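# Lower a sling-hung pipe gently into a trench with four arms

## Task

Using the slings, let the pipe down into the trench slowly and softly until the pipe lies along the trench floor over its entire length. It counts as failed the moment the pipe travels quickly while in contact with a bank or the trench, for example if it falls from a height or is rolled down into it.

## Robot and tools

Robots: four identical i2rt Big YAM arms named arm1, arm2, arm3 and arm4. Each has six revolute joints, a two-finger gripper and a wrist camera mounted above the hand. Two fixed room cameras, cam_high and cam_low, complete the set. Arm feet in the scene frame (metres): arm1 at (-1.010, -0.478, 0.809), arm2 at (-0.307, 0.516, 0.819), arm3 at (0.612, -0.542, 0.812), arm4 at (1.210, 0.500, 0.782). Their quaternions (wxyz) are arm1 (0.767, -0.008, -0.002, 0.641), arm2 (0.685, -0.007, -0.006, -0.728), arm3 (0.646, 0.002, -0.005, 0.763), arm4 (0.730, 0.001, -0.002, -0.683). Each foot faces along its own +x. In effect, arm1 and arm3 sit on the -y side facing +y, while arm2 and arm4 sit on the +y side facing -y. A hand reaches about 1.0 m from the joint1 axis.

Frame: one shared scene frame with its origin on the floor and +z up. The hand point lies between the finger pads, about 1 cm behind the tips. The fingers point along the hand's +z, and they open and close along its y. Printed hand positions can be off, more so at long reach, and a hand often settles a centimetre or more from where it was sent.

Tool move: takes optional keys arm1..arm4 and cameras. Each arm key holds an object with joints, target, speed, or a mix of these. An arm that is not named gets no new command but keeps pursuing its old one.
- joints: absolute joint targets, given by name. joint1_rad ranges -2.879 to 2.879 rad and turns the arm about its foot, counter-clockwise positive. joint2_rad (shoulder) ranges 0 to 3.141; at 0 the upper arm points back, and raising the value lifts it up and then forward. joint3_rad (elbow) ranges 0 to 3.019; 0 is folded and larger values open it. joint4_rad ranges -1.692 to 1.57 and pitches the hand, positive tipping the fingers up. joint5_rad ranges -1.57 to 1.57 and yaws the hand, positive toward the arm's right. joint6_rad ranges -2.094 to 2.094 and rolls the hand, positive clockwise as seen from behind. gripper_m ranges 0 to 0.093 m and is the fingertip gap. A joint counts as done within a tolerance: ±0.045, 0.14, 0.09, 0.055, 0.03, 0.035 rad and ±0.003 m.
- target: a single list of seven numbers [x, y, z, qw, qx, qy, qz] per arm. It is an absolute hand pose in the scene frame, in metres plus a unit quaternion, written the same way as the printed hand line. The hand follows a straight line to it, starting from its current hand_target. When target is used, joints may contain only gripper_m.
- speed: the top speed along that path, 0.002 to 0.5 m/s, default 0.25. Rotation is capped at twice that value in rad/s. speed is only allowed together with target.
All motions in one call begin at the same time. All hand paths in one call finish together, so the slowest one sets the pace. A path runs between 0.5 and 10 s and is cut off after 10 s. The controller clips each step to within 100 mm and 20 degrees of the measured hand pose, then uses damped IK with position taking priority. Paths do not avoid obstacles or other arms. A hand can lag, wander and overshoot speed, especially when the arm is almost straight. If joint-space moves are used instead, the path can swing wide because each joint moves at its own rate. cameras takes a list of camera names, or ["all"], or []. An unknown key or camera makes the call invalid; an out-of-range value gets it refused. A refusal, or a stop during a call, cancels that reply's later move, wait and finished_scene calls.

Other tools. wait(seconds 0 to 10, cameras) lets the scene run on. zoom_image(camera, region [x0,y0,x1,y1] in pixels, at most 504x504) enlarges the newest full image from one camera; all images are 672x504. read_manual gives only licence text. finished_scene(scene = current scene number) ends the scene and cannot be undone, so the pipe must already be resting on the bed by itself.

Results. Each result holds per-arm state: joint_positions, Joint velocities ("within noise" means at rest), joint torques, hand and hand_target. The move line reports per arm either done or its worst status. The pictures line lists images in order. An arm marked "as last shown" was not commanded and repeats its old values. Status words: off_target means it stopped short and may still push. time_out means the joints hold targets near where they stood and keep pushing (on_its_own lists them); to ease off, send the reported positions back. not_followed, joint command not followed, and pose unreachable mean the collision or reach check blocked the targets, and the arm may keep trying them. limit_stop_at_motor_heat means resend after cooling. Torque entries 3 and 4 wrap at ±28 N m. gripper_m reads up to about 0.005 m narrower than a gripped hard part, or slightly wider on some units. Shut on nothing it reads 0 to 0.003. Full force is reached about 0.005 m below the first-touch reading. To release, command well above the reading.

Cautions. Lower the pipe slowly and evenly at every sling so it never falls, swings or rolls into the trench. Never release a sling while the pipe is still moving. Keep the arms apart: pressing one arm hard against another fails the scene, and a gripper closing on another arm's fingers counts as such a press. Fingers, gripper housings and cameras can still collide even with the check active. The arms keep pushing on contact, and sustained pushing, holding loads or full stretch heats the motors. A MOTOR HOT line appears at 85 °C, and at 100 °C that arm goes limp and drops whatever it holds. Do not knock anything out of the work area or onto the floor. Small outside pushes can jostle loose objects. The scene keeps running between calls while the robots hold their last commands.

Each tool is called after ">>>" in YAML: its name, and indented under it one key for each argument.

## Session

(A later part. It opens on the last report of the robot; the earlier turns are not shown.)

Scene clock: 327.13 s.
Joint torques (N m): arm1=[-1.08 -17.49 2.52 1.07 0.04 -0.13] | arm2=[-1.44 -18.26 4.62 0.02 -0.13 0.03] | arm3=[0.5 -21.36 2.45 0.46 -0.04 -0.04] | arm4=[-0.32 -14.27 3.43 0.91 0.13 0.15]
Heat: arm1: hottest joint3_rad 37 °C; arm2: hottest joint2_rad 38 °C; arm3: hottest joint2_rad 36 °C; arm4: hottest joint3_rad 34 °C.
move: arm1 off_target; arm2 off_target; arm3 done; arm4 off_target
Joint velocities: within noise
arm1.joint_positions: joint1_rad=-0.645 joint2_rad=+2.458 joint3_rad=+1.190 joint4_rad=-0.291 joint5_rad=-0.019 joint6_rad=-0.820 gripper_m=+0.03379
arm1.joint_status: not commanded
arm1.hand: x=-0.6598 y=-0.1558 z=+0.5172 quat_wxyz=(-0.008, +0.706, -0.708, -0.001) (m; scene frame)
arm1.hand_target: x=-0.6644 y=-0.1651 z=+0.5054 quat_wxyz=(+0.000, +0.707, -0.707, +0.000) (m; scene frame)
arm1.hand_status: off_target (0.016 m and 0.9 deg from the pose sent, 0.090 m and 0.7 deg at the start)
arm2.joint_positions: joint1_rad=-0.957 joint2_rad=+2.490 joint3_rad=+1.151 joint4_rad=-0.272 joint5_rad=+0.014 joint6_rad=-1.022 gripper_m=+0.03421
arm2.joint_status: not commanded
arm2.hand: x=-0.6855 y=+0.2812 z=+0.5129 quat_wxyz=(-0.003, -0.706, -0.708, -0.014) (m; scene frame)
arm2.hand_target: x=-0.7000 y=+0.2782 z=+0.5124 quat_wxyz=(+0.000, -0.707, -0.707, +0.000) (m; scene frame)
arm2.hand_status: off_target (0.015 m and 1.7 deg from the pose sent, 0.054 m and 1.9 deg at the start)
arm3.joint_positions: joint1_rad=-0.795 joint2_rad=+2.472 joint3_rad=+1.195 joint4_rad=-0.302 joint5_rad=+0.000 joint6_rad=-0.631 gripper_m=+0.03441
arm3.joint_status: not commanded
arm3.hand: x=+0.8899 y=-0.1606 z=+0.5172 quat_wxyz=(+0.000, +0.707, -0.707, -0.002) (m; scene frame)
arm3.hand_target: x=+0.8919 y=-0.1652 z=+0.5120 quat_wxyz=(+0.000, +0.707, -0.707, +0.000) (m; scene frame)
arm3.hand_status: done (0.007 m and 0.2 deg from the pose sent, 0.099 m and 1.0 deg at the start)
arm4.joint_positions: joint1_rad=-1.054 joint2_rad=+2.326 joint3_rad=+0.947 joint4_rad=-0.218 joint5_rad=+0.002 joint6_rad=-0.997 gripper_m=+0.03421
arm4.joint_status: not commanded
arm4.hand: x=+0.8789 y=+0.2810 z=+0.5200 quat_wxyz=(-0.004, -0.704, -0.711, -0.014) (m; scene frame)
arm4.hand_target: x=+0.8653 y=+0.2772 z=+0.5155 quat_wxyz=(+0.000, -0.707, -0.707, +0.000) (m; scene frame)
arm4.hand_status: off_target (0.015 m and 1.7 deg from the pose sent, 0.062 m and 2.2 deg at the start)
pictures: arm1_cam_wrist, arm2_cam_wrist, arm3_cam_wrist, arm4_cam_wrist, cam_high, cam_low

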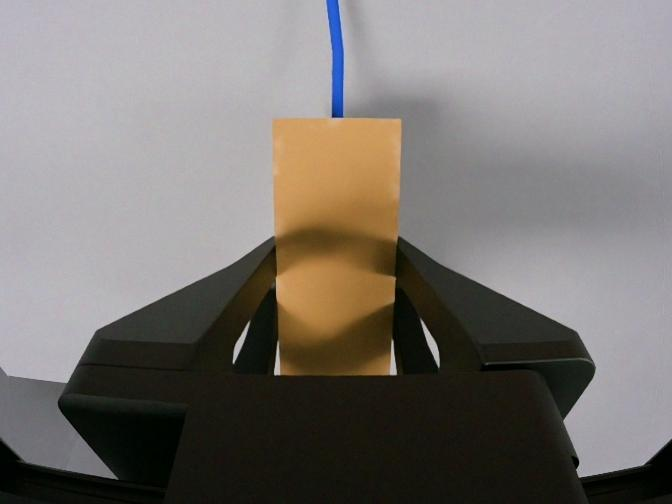

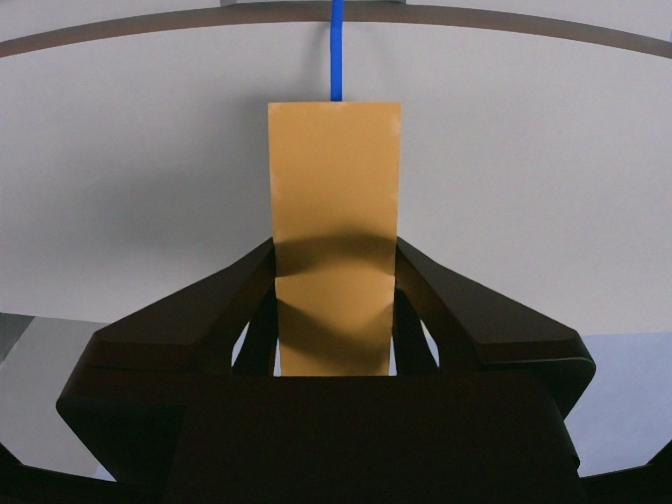

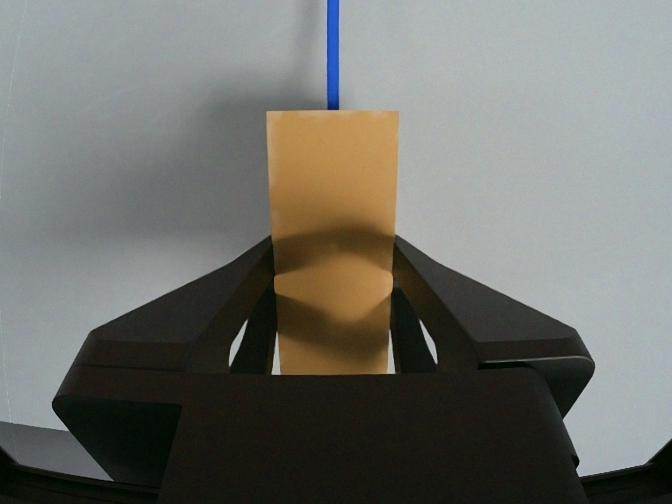

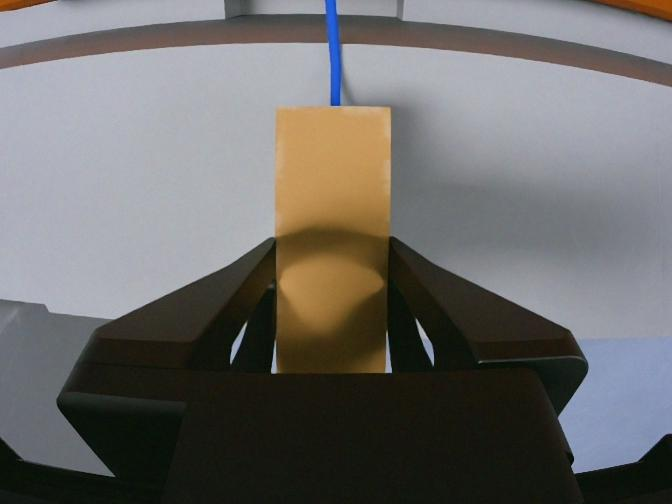

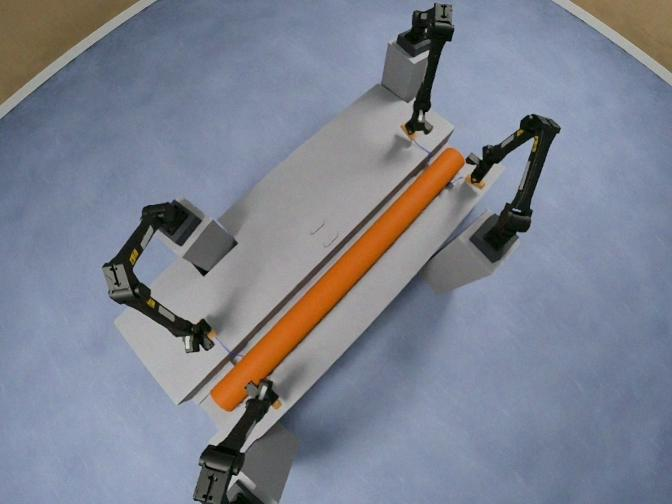

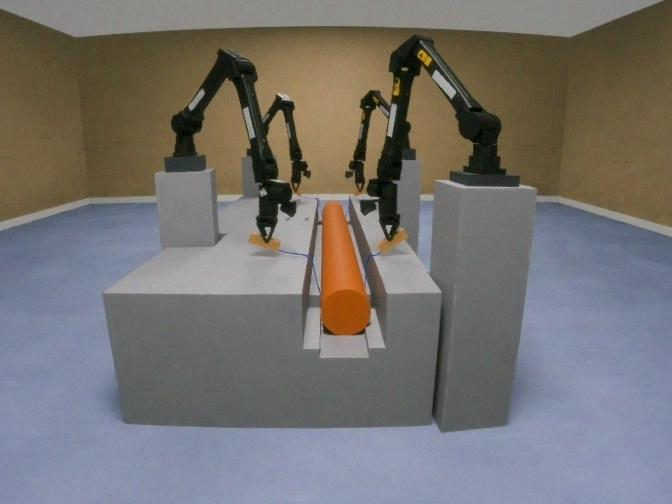

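>>> move:
  arm1: {"target": [-0.664, -0.168, 0.464, 0, 0.7071, -0.7071, 0], "speed": 0.05}
  arm2: {"target": [-0.698, 0.278, 0.475, 0, 0.7071, 0.7071, 0], "speed": 0.05}
  arm3: {"target": [0.890, -0.168, 0.470, 0, 0.7071, -0.7071, 0], "speed": 0.05}
  arm4: {"target": [0.867, 0.276, 0.475, 0, 0.7071, 0.7071, 0], "speed": 0.05}
  cameras: ["arm1_cam_wrist", "arm2_cam_wrist", "arm3_cam_wrist", "arm4_cam_wrist", "cam_low"]

>>> zoom_image:
  camera: "cam_low"
  region: [200, 130, 460, 370]

Scene clock: 332.63 s.
Joint torques (N m): arm1=[-1.08 -12.81 5.05 1.88 0.26 0.07] | arm2=[-1.32 -14.15 5.6 0.81 0.25 0.2] | arm3=[0.85 -16.26 5.03 1.46 -0.01 0.08] | arm4=[1.73 -13.57 3.95 1.32 -0.28 0.2]
Heat: arm1: hottest joint2_rad 36 °C; arm2: hottest joint2_rad 38 °C; arm3: hottest joint2_rad 36 °C; arm4: hottest joint3_rad 34 °C.
move: arm1 off_target; arm2 off_target; arm3 off_target; arm4 off_target
Joint velocities: within noise
arm1.joint_positions: joint1_rad=-0.651 joint2_rad=+2.506 joint3_rad=+1.195 joint4_rad=-0.260 joint5_rad=-0.023 joint6_rad=-0.838 gripper_m=+0.03379
arm1.joint_status: not commanded
arm1.hand: x=-0.6656 y=-0.1646 z=+0.4964 quat_wxyz=(-0.002, +0.710, -0.704, -0.003) (m; scene frame)
arm1.hand_target: x=-0.6657 y=-0.1693 z=+0.4662 quat_wxyz=(+0.000, +0.707, -0.707, +0.000) (m; scene frame)
arm1.hand_status: off_target (0.033 m and 0.7 deg from the pose sent, 0.055 m and 0.9 deg at the start)
arm2.joint_positions: joint1_rad=-0.957 joint2_rad=+2.533 joint3_rad=+1.185 joint4_rad=-0.244 joint5_rad=+0.004 joint6_rad=-1.035 gripper_m=+0.03421
arm2.joint_status: not commanded
arm2.hand: x=-0.6918 y=+0.2751 z=+0.4972 quat_wxyz=(-0.006, -0.701, -0.713, -0.004) (m; scene frame)
arm2.hand_target: x=-0.6971 y=+0.2784 z=+0.4763 quat_wxyz=(+0.000, -0.707, -0.707, +0.000) (m; scene frame)
arm2.hand_status: off_target (0.023 m and 1.2 deg from the pose sent, 0.040 m and 1.7 deg at the start)
arm3.joint_positions: joint1_rad=-0.799 joint2_rad=+2.518 joint3_rad=+1.198 joint4_rad=-0.267 joint5_rad=-0.001 joint6_rad=-0.645 gripper_m=+0.03441
arm3.joint_status: not commanded
arm3.hand: x=+0.8854 y=-0.1693 z=+0.4972 quat_wxyz=(+0.004, +0.711, -0.703, -0.002) (m; scene frame)
arm3.hand_target: x=+0.8890 y=-0.1691 z=+0.4718 quat_wxyz=(+0.000, +0.707, -0.707, +0.000) (m; scene frame)
arm3.hand_status: off_target (0.028 m and 0.8 deg from the pose sent, 0.048 m and 0.2 deg at the start)
arm4.joint_positions: joint1_rad=-1.078 joint2_rad=+2.426 joint3_rad=+0.979 joint4_rad=-0.167 joint5_rad=+0.011 joint6_rad=-0.997 gripper_m=+0.03421
arm4.joint_status: not commanded
arm4.hand: x=+0.8800 y=+0.2951 z=+0.4841 quat_wxyz=(-0.002, -0.712, -0.702, -0.023) (m; scene frame)
arm4.hand_target: x=+0.8676 y=+0.2764 z=+0.4763 quat_wxyz=(+0.000, -0.707, -0.707, +0.000) (m; scene frame)
arm4.hand_status: off_target (0.025 m and 2.8 deg from the pose sent, 0.047 m and 1.7 deg at the start)
pictures: arm1_cam_wrist, arm2_cam_wrist, arm3_cam_wrist, arm4_cam_wrist, cam_low

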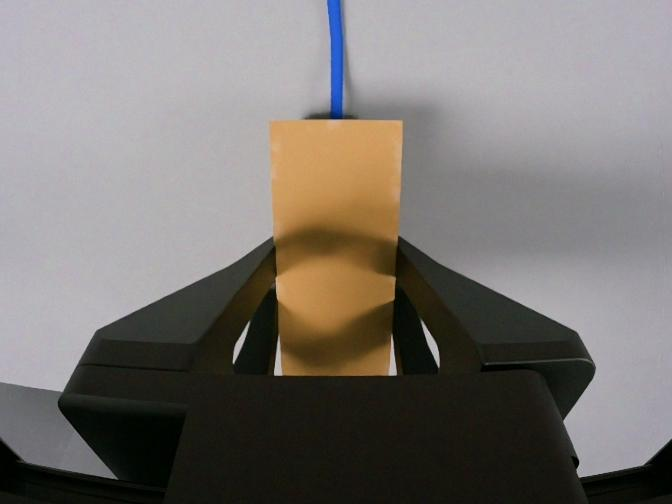

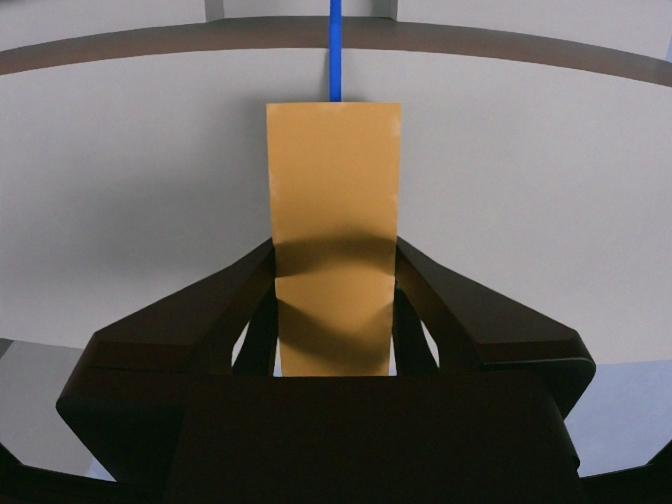

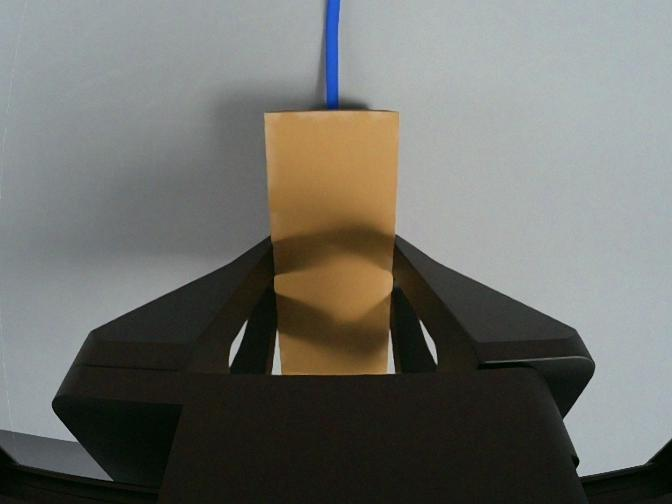

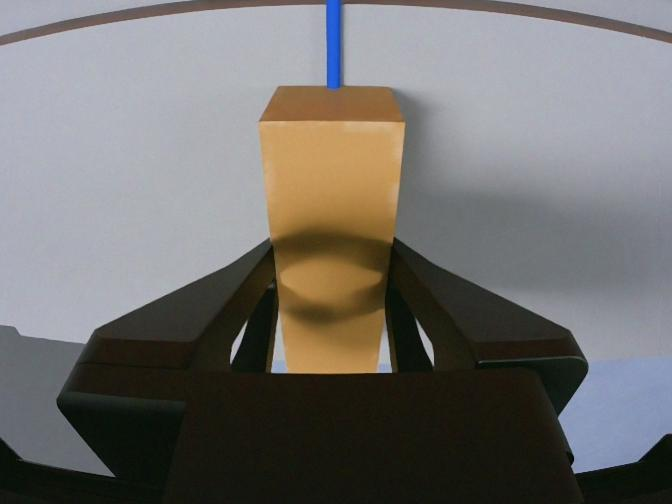

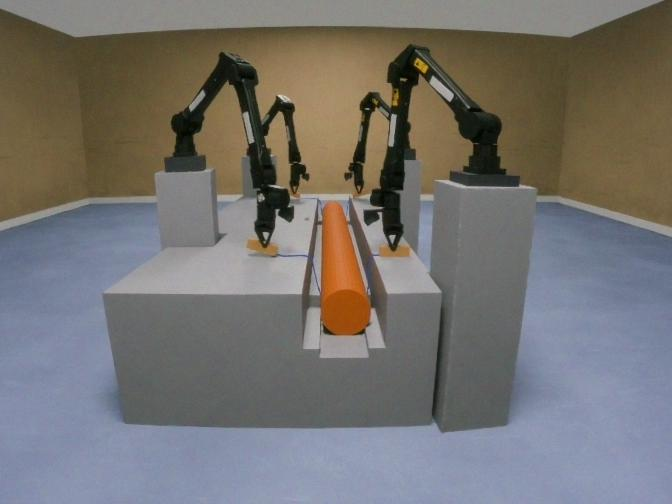

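Scaled by 1.938.

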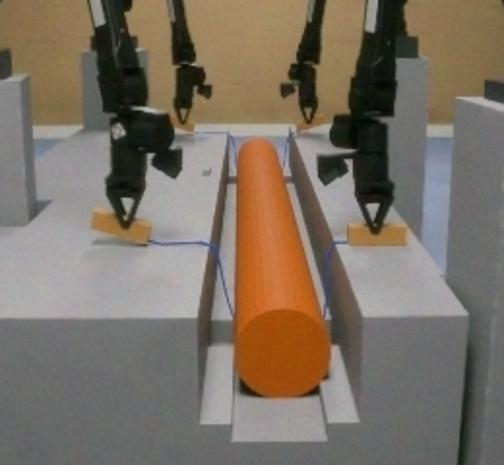

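>>> move:
  arm1: {"target": [-0.664, -0.168, 0.466, -0.1045, 0.6993, -0.6993, -0.1045], "speed": 0.05}
  arm2: {"target": [-0.698, 0.282, 0.474, 0.1045, 0.6993, 0.6993, -0.1045], "speed": 0.05}
  arm3: {"target": [0.888, -0.168, 0.470, -0.1045, 0.6993, -0.6993, -0.1045], "speed": 0.05}
  cameras: ["arm1_cam_wrist", "arm2_cam_wrist", "arm3_cam_wrist", "arm4_cam_wrist", "cam_low"]

>>> zoom_image:
  camera: "cam_low"
  region: [200, 130, 460, 370]

Scene clock: 343.20 s.
Joint torques (N m): arm1=[-0.67 -16.03 1.4 1.5 -0.32 -0.13] | arm2=[-1.67 -17.08 1.85 0.61 -0.19 0.11] | arm3=[0.79 -19.19 1.28 1.11 -0.44 -0.06] | arm4=[1.73 -13.57 3.92 1.32 -0.27 0.19]
Heat: arm1: hottest joint2_rad 36 °C; arm2: hottest joint2_rad 37 °C; arm3: hottest joint2_rad 36 °C; arm4: hottest joint3_rad 33 °C.
move: arm1 off_target; arm2 done; arm3 off_target
Joint velocities: within noise
arm1.joint_positions: joint1_rad=-0.735 joint2_rad=+2.553 joint3_rad=+1.123 joint4_rad=+0.060 joint5_rad=-0.248 joint6_rad=-0.885 gripper_m=+0.03379
arm1.joint_status: not commanded
arm1.hand: x=-0.6546 y=-0.1574 z=+0.4809 quat_wxyz=(-0.114, +0.699, -0.699, -0.103) (m; scene frame)
arm1.hand_target: x=-0.6642 y=-0.1681 z=+0.4667 quat_wxyz=(-0.104, +0.699, -0.699, -0.105) (m; scene frame)
arm1.hand_status: off_target (0.021 m and 1.2 deg from the pose sent, 0.031 m and 16.6 deg at the start)
arm2.joint_positions: joint1_rad=-1.060 joint2_rad=+2.581 joint3_rad=+1.134 joint4_rad=-0.010 joint5_rad=-0.258 joint6_rad=-1.118 gripper_m=+0.03421
arm2.joint_status: not commanded
arm2.hand: x=-0.6970 y=+0.2742 z=+0.4809 quat_wxyz=(-0.108, -0.695, -0.703, +0.102) (m; scene frame)
arm2.hand_target: x=-0.6977 y=+0.2820 z=+0.4742 quat_wxyz=(-0.105, -0.699, -0.699, +0.104) (m; scene frame)
arm2.hand_status: done (0.010 m and 0.8 deg from the pose sent, 0.025 m and 16.9 deg at the start)
arm3.joint_positions: joint1_rad=-0.866 joint2_rad=+2.564 joint3_rad=+1.091 joint4_rad=+0.130 joint5_rad=-0.184 joint6_rad=-0.677 gripper_m=+0.03441
arm3.joint_status: not commanded
arm3.hand: x=+0.8914 y=-0.1610 z=+0.4801 quat_wxyz=(-0.109, +0.698, -0.700, -0.104) (m; scene frame)
arm3.hand_target: x=+0.8878 y=-0.1682 z=+0.4703 quat_wxyz=(-0.104, +0.699, -0.699, -0.104) (m; scene frame)
arm3.hand_status: off_target (0.013 m and 0.5 deg from the pose sent, 0.027 m and 17.2 deg at the start)
arm4: as last shown
pictures: arm1_cam_wrist, arm2_cam_wrist, arm3_cam_wrist, arm4_cam_wrist, cam_low

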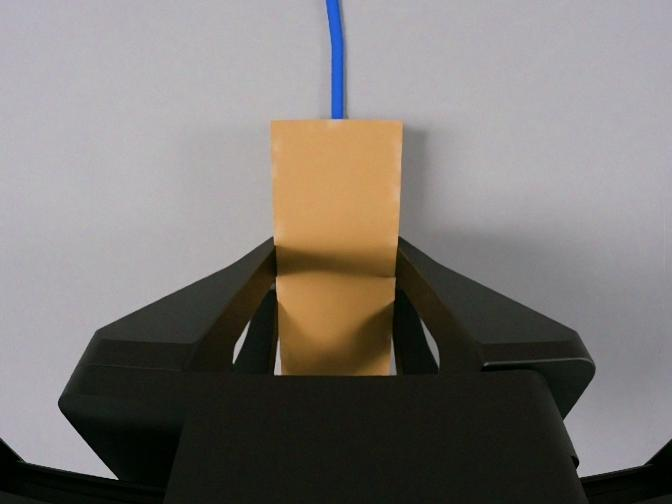

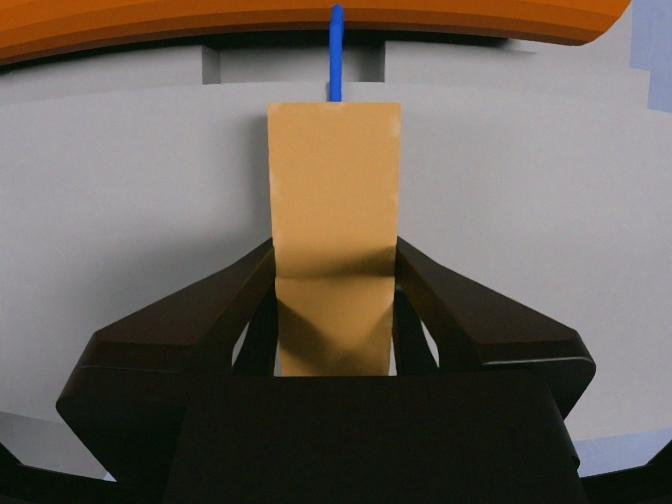

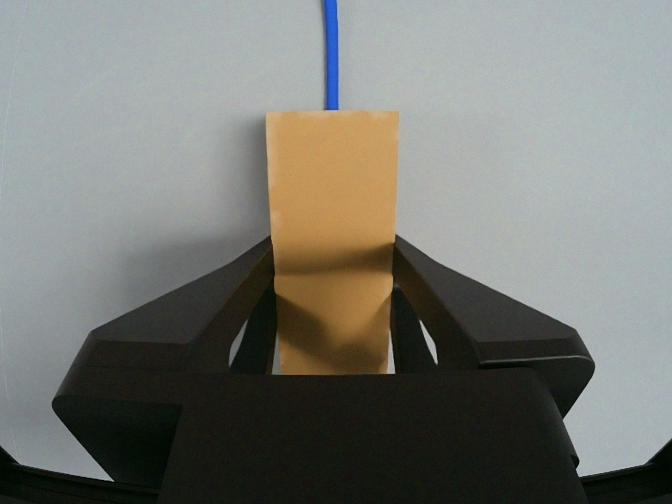

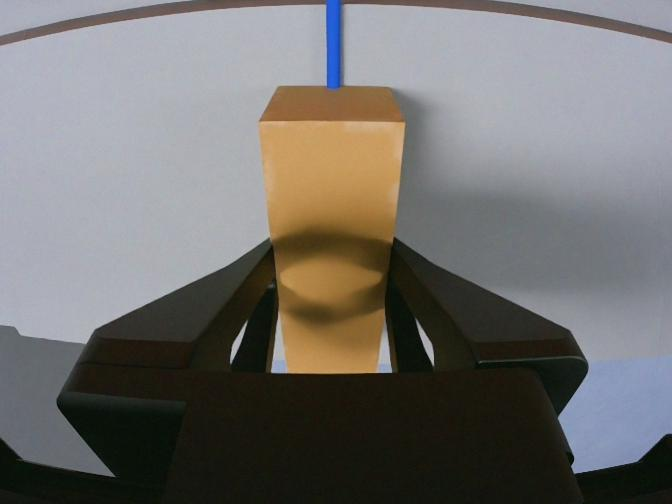

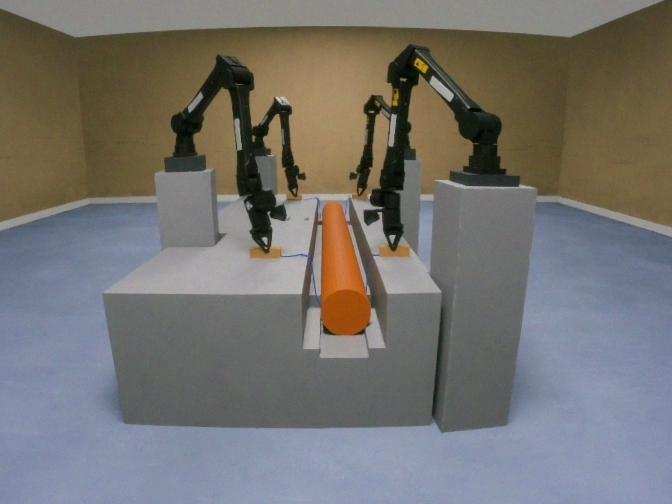

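Scaled by 1.938.

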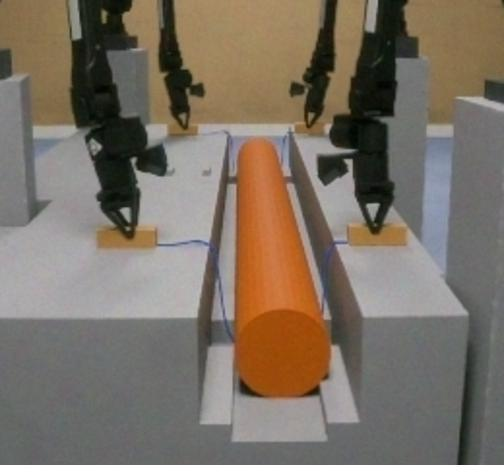

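>>> move:
  arm1: {"joints": {"gripper_m": 0.07}}
  arm2: {"joints": {"gripper_m": 0.07}}
  arm3: {"joints": {"gripper_m": 0.07}}
  arm4: {"joints": {"gripper_m": 0.07}}
  cameras: ["arm1_cam_wrist", "arm2_cam_wrist", "arm3_cam_wrist", "arm4_cam_wrist", "cam_low"]

Scene clock: 346.67 s.
Joint torques (N m): arm1=[-0.67 -16.21 1.46 1.44 -0.33 -0.11] | arm2=[-1.73 -17.38 1.85 0.32 -0.29 0.11] | arm3=[0.79 -19.43 1.25 0.99 -0.43 -0.07] | arm4=[0.97 -15.79 1.96 0.62 -0.08 0.2]
Heat: arm1: hottest joint2_rad 35 °C; arm2: hottest joint2_rad 37 °C; arm3: hottest joint2_rad 36 °C; arm4: hottest joint3_rad 33 °C.
move: arm1 done; arm2 done; arm3 done; arm4 done
Joint velocities: within noise
arm1.joint_positions: joint1_rad=-0.735 joint2_rad=+2.553 joint3_rad=+1.122 joint4_rad=+0.061 joint5_rad=-0.248 joint6_rad=-0.886 gripper_m=+0.06993
arm1.joint_status: all done
arm1.hand: x=-0.6547 y=-0.1574 z=+0.4809 quat_wxyz=(-0.114, +0.699, -0.699, -0.103) (m; scene frame)
arm1.hand_target: x=-0.6643 y=-0.1681 z=+0.4667 quat_wxyz=(-0.104, +0.699, -0.699, -0.105) (m; scene frame)
arm1.hand_status: not commanded
arm2.joint_positions: joint1_rad=-1.060 joint2_rad=+2.584 joint3_rad=+1.134 joint4_rad=-0.004 joint5_rad=-0.255 joint6_rad=-1.119 gripper_m=+0.06995
arm2.joint_status: all done
arm2.hand: x=-0.6973 y=+0.2745 z=+0.4798 quat_wxyz=(-0.106, -0.695, -0.704, +0.103) (m; scene frame)
arm2.hand_target: x=-0.6978 y=+0.2819 z=+0.4742 quat_wxyz=(-0.105, -0.699, -0.699, +0.104) (m; scene frame)
arm2.hand_status: not commanded
arm3.joint_positions: joint1_rad=-0.866 joint2_rad=+2.568 joint3_rad=+1.091 joint4_rad=+0.133 joint5_rad=-0.184 joint6_rad=-0.678 gripper_m=+0.06994
arm3.joint_status: all done
arm3.hand: x=+0.8906 y=-0.1619 z=+0.4785 quat_wxyz=(-0.108, +0.699, -0.700, -0.104) (m; scene frame)
arm3.hand_target: x=+0.8879 y=-0.1681 z=+0.4703 quat_wxyz=(-0.104, +0.699, -0.699, -0.105) (m; scene frame)
arm3.hand_status: not commanded
arm4.joint_positions: joint1_rad=-1.067 joint2_rad=+2.447 joint3_rad=+1.005 joint4_rad=-0.146 joint5_rad=+0.006 joint6_rad=-0.997 gripper_m=+0.06992
arm4.joint_status: all done
arm4.hand: x=+0.8725 y=+0.2839 z=+0.4771 quat_wxyz=(-0.001, -0.708, -0.706, -0.010) (m; scene frame)
arm4.hand_target: x=+0.8676 y=+0.2763 z=+0.4763 quat_wxyz=(+0.000, -0.707, -0.707, +0.000) (m; scene frame)
arm4.hand_status: not commanded
pictures: arm1_cam_wrist, arm2_cam_wrist, arm3_cam_wrist, arm4_cam_wrist, cam_low

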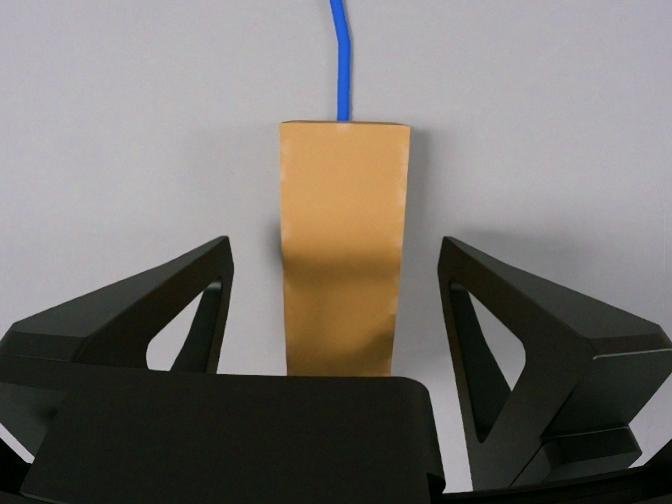

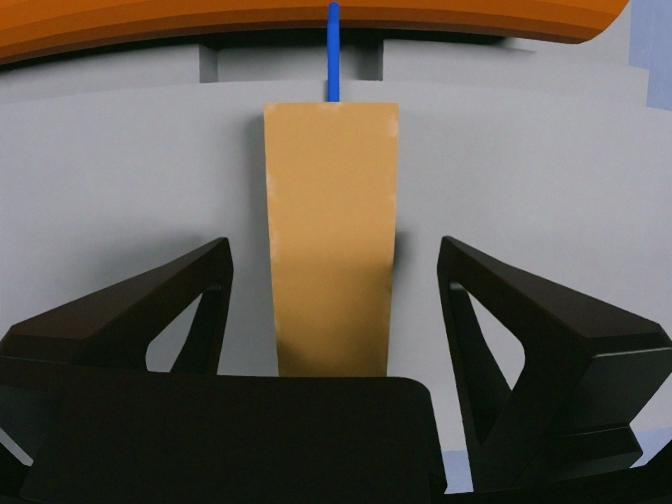

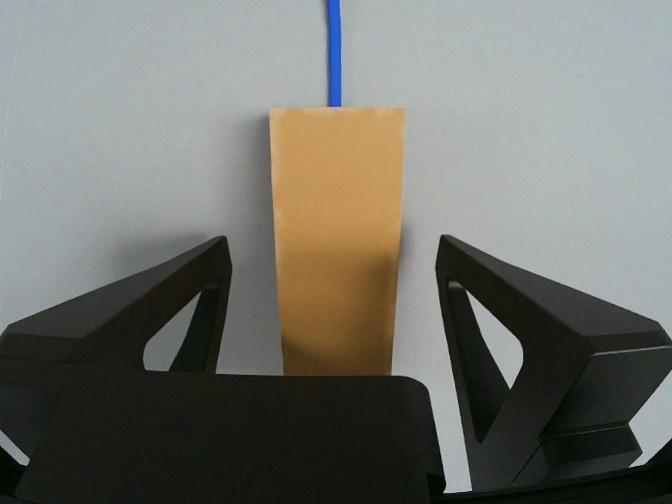

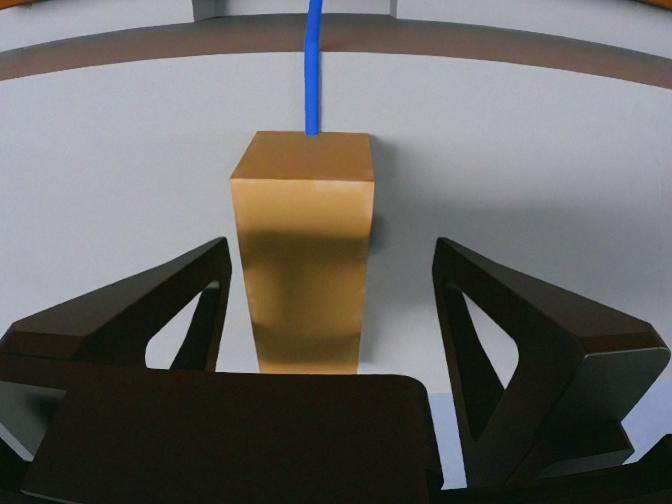

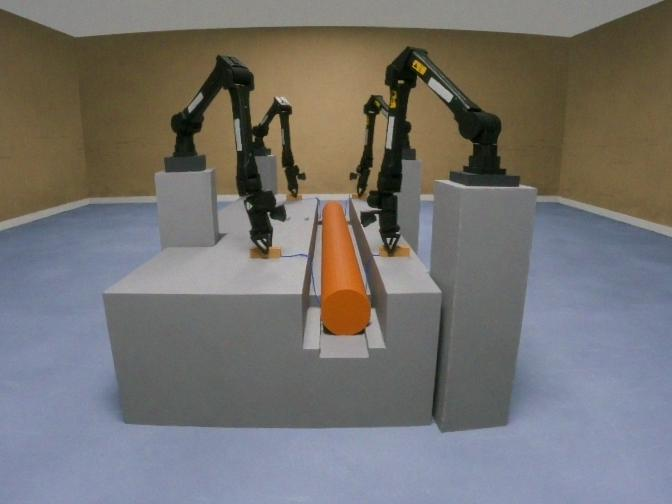

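>>> move:
  arm1: {"target": [-0.664, -0.215, 0.62, -0.1045, 0.6993, -0.6993, -0.1045], "speed": 0.12, "joints": {"gripper_m": 0.09}}
  arm2: {"target": [-0.698, 0.328, 0.62, 0.1045, 0.6993, 0.6993, -0.1045], "speed": 0.12, "joints": {"gripper_m": 0.09}}
  arm3: {"target": [0.888, -0.215, 0.62, -0.1045, 0.6993, -0.6993, -0.1045], "speed": 0.12, "joints": {"gripper_m": 0.09}}
  arm4: {"target": [0.874, 0.276, 0.62, 0, 0.7071, 0.7071, 0], "speed": 0.12, "joints": {"gripper_m": 0.09}}
  cameras: ["all"]

>>> zoom_image:
  camera: "cam_low"
  region: [200, 170, 460, 370]

>>> zoom_image:
  camera: "cam_high"
  region: [180, 110, 500, 430]

Scene clock: 353.40 s.
Joint torques (N m): arm1=[-0.56 -16.44 2.56 0.46 -0.32 -0.09] | arm2=[-1.55 -16.67 3.04 -0.68 -0.44 0.07] | arm3=[0.5 -18.73 2.22 0.09 -0.48 -0.07] | arm4=[1.08 -15.56 2.59 -0.18 -0.06 0.32]
Heat: arm1: hottest joint2_rad 35 °C; arm2: hottest joint2_rad 37 °C; arm3: hottest joint2_rad 35 °C; arm4: hottest joint3_rad 33 °C.
move: arm1 done; arm2 done; arm3 done; arm4 done
Joint velocities: within noise
arm1.joint_positions: joint1_rad=-0.833 joint2_rad=+2.150 joint3_rad=+0.873 joint4_rad=-0.128 joint5_rad=-0.264 joint6_rad=-0.985 gripper_m=+0.08990
arm1.joint_status: all done
arm1.hand: x=-0.6619 y=-0.2108 z=+0.6190 quat_wxyz=(-0.109, +0.699, -0.700, -0.103) (m; scene frame)
arm1.hand_target: x=-0.6640 y=-0.2150 z=+0.6199 quat_wxyz=(-0.105, +0.699, -0.699, -0.105) (m; scene frame)
arm1.hand_status: done (0.005 m and 0.6 deg from the pose sent, 0.151 m and 1.2 deg at the start)
arm2.joint_positions: joint1_rad=-1.158 joint2_rad=+2.188 joint3_rad=+0.918 joint4_rad=-0.193 joint5_rad=-0.262 joint6_rad=-1.212 gripper_m=+0.08992
arm2.joint_status: all done
arm2.hand: x=-0.7013 y=+0.3212 z=+0.6202 quat_wxyz=(-0.101, -0.697, -0.702, +0.110) (m; scene frame)
arm2.hand_target: x=-0.6979 y=+0.3280 z=+0.6199 quat_wxyz=(-0.105, -0.699, -0.699, +0.104) (m; scene frame)
arm2.hand_status: done (0.008 m and 0.8 deg from the pose sent, 0.150 m and 0.8 deg at the start)
arm3.joint_positions: joint1_rad=-0.940 joint2_rad=+2.148 joint3_rad=+0.817 joint4_rad=-0.030 joint5_rad=-0.200 joint6_rad=-0.753 gripper_m=+0.08990
arm3.joint_status: all done
arm3.hand: x=+0.8869 y=-0.2121 z=+0.6187 quat_wxyz=(-0.107, +0.699, -0.699, -0.104) (m; scene frame)
arm3.hand_target: x=+0.8880 y=-0.2150 z=+0.6200 quat_wxyz=(-0.105, +0.699, -0.699, -0.105) (m; scene frame)
arm3.hand_status: done (0.003 m and 0.2 deg from the pose sent, 0.151 m and 0.4 deg at the start)
arm4.joint_positions: joint1_rad=-1.058 joint2_rad=+2.056 joint3_rad=+0.878 joint4_rad=-0.386 joint5_rad=+0.006 joint6_rad=-0.995 gripper_m=+0.08988
arm4.joint_status: all done
arm4.hand: x=+0.8689 y=+0.2782 z=+0.6163 quat_wxyz=(+0.002, -0.706, -0.708, +0.003) (m; scene frame)
arm4.hand_target: x=+0.8739 y=+0.2761 z=+0.6199 quat_wxyz=(+0.000, -0.707, -0.707, +0.000) (m; scene frame)
arm4.hand_status: done (0.007 m and 0.4 deg from the pose sent, 0.143 m and 1.2 deg at the start)
pictures: arm1_cam_wrist, arm2_cam_wrist, arm3_cam_wrist, arm4_cam_wrist, cam_high, cam_low

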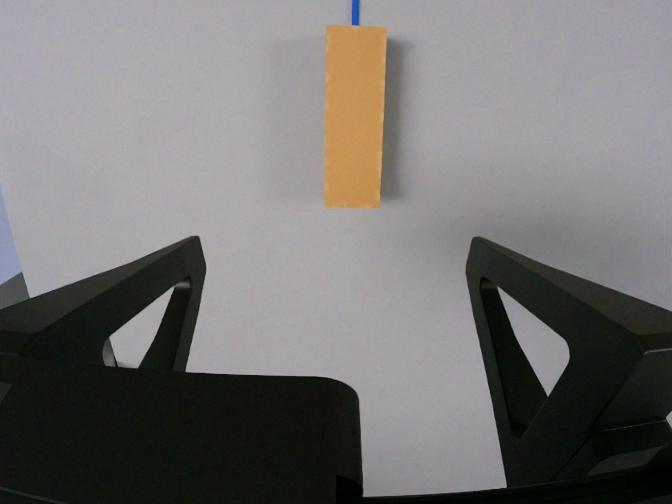

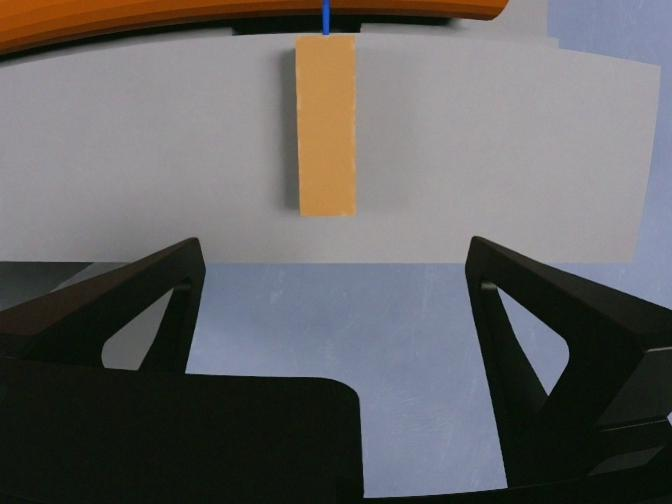

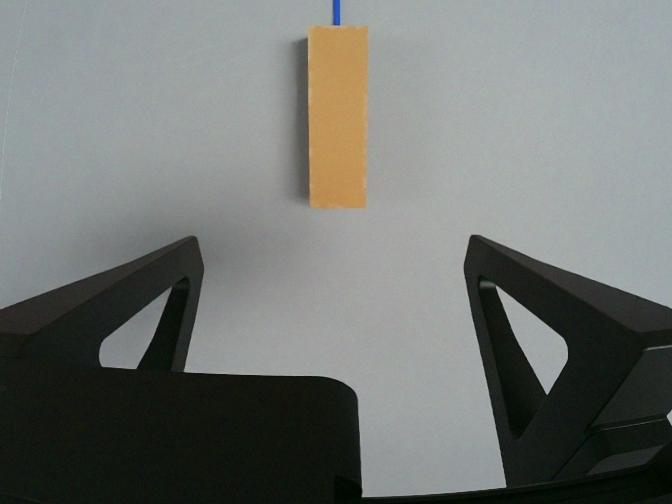

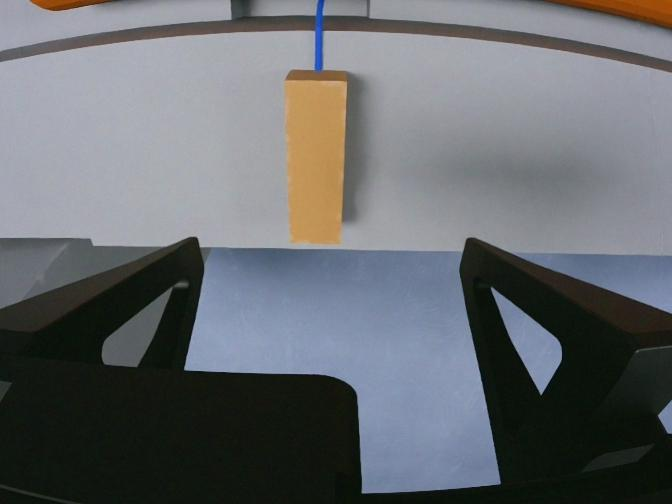

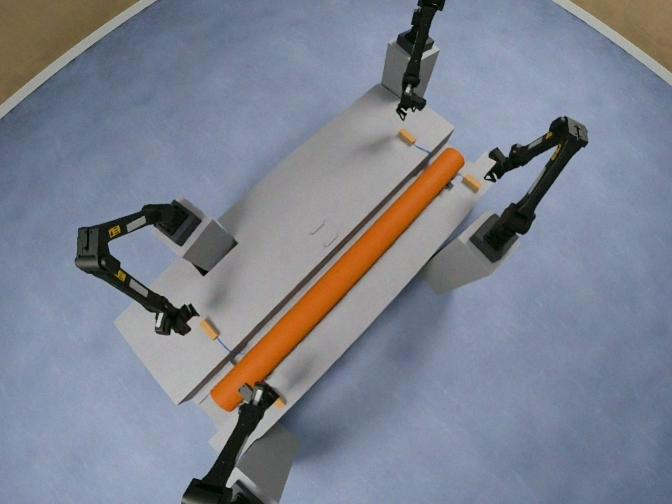

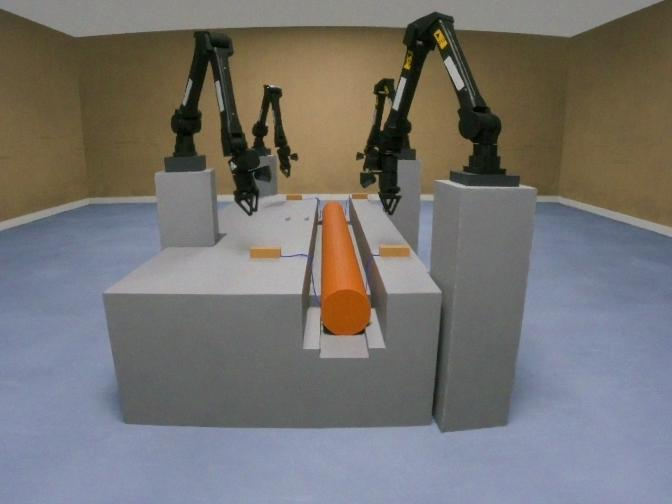

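Scaled by 1.938.

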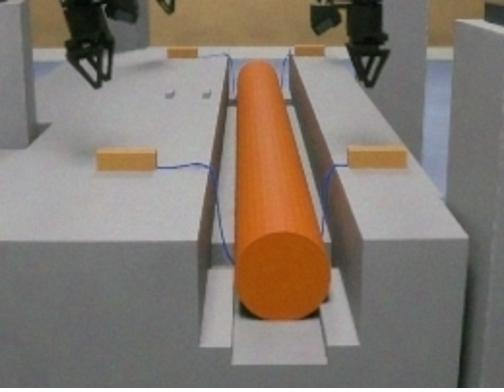

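Scaled by 1.575.

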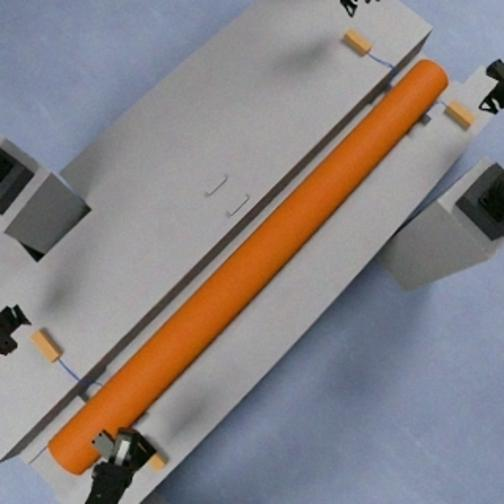

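>>> finished_scene:
  scene: 1

The scene is finished: the task was done.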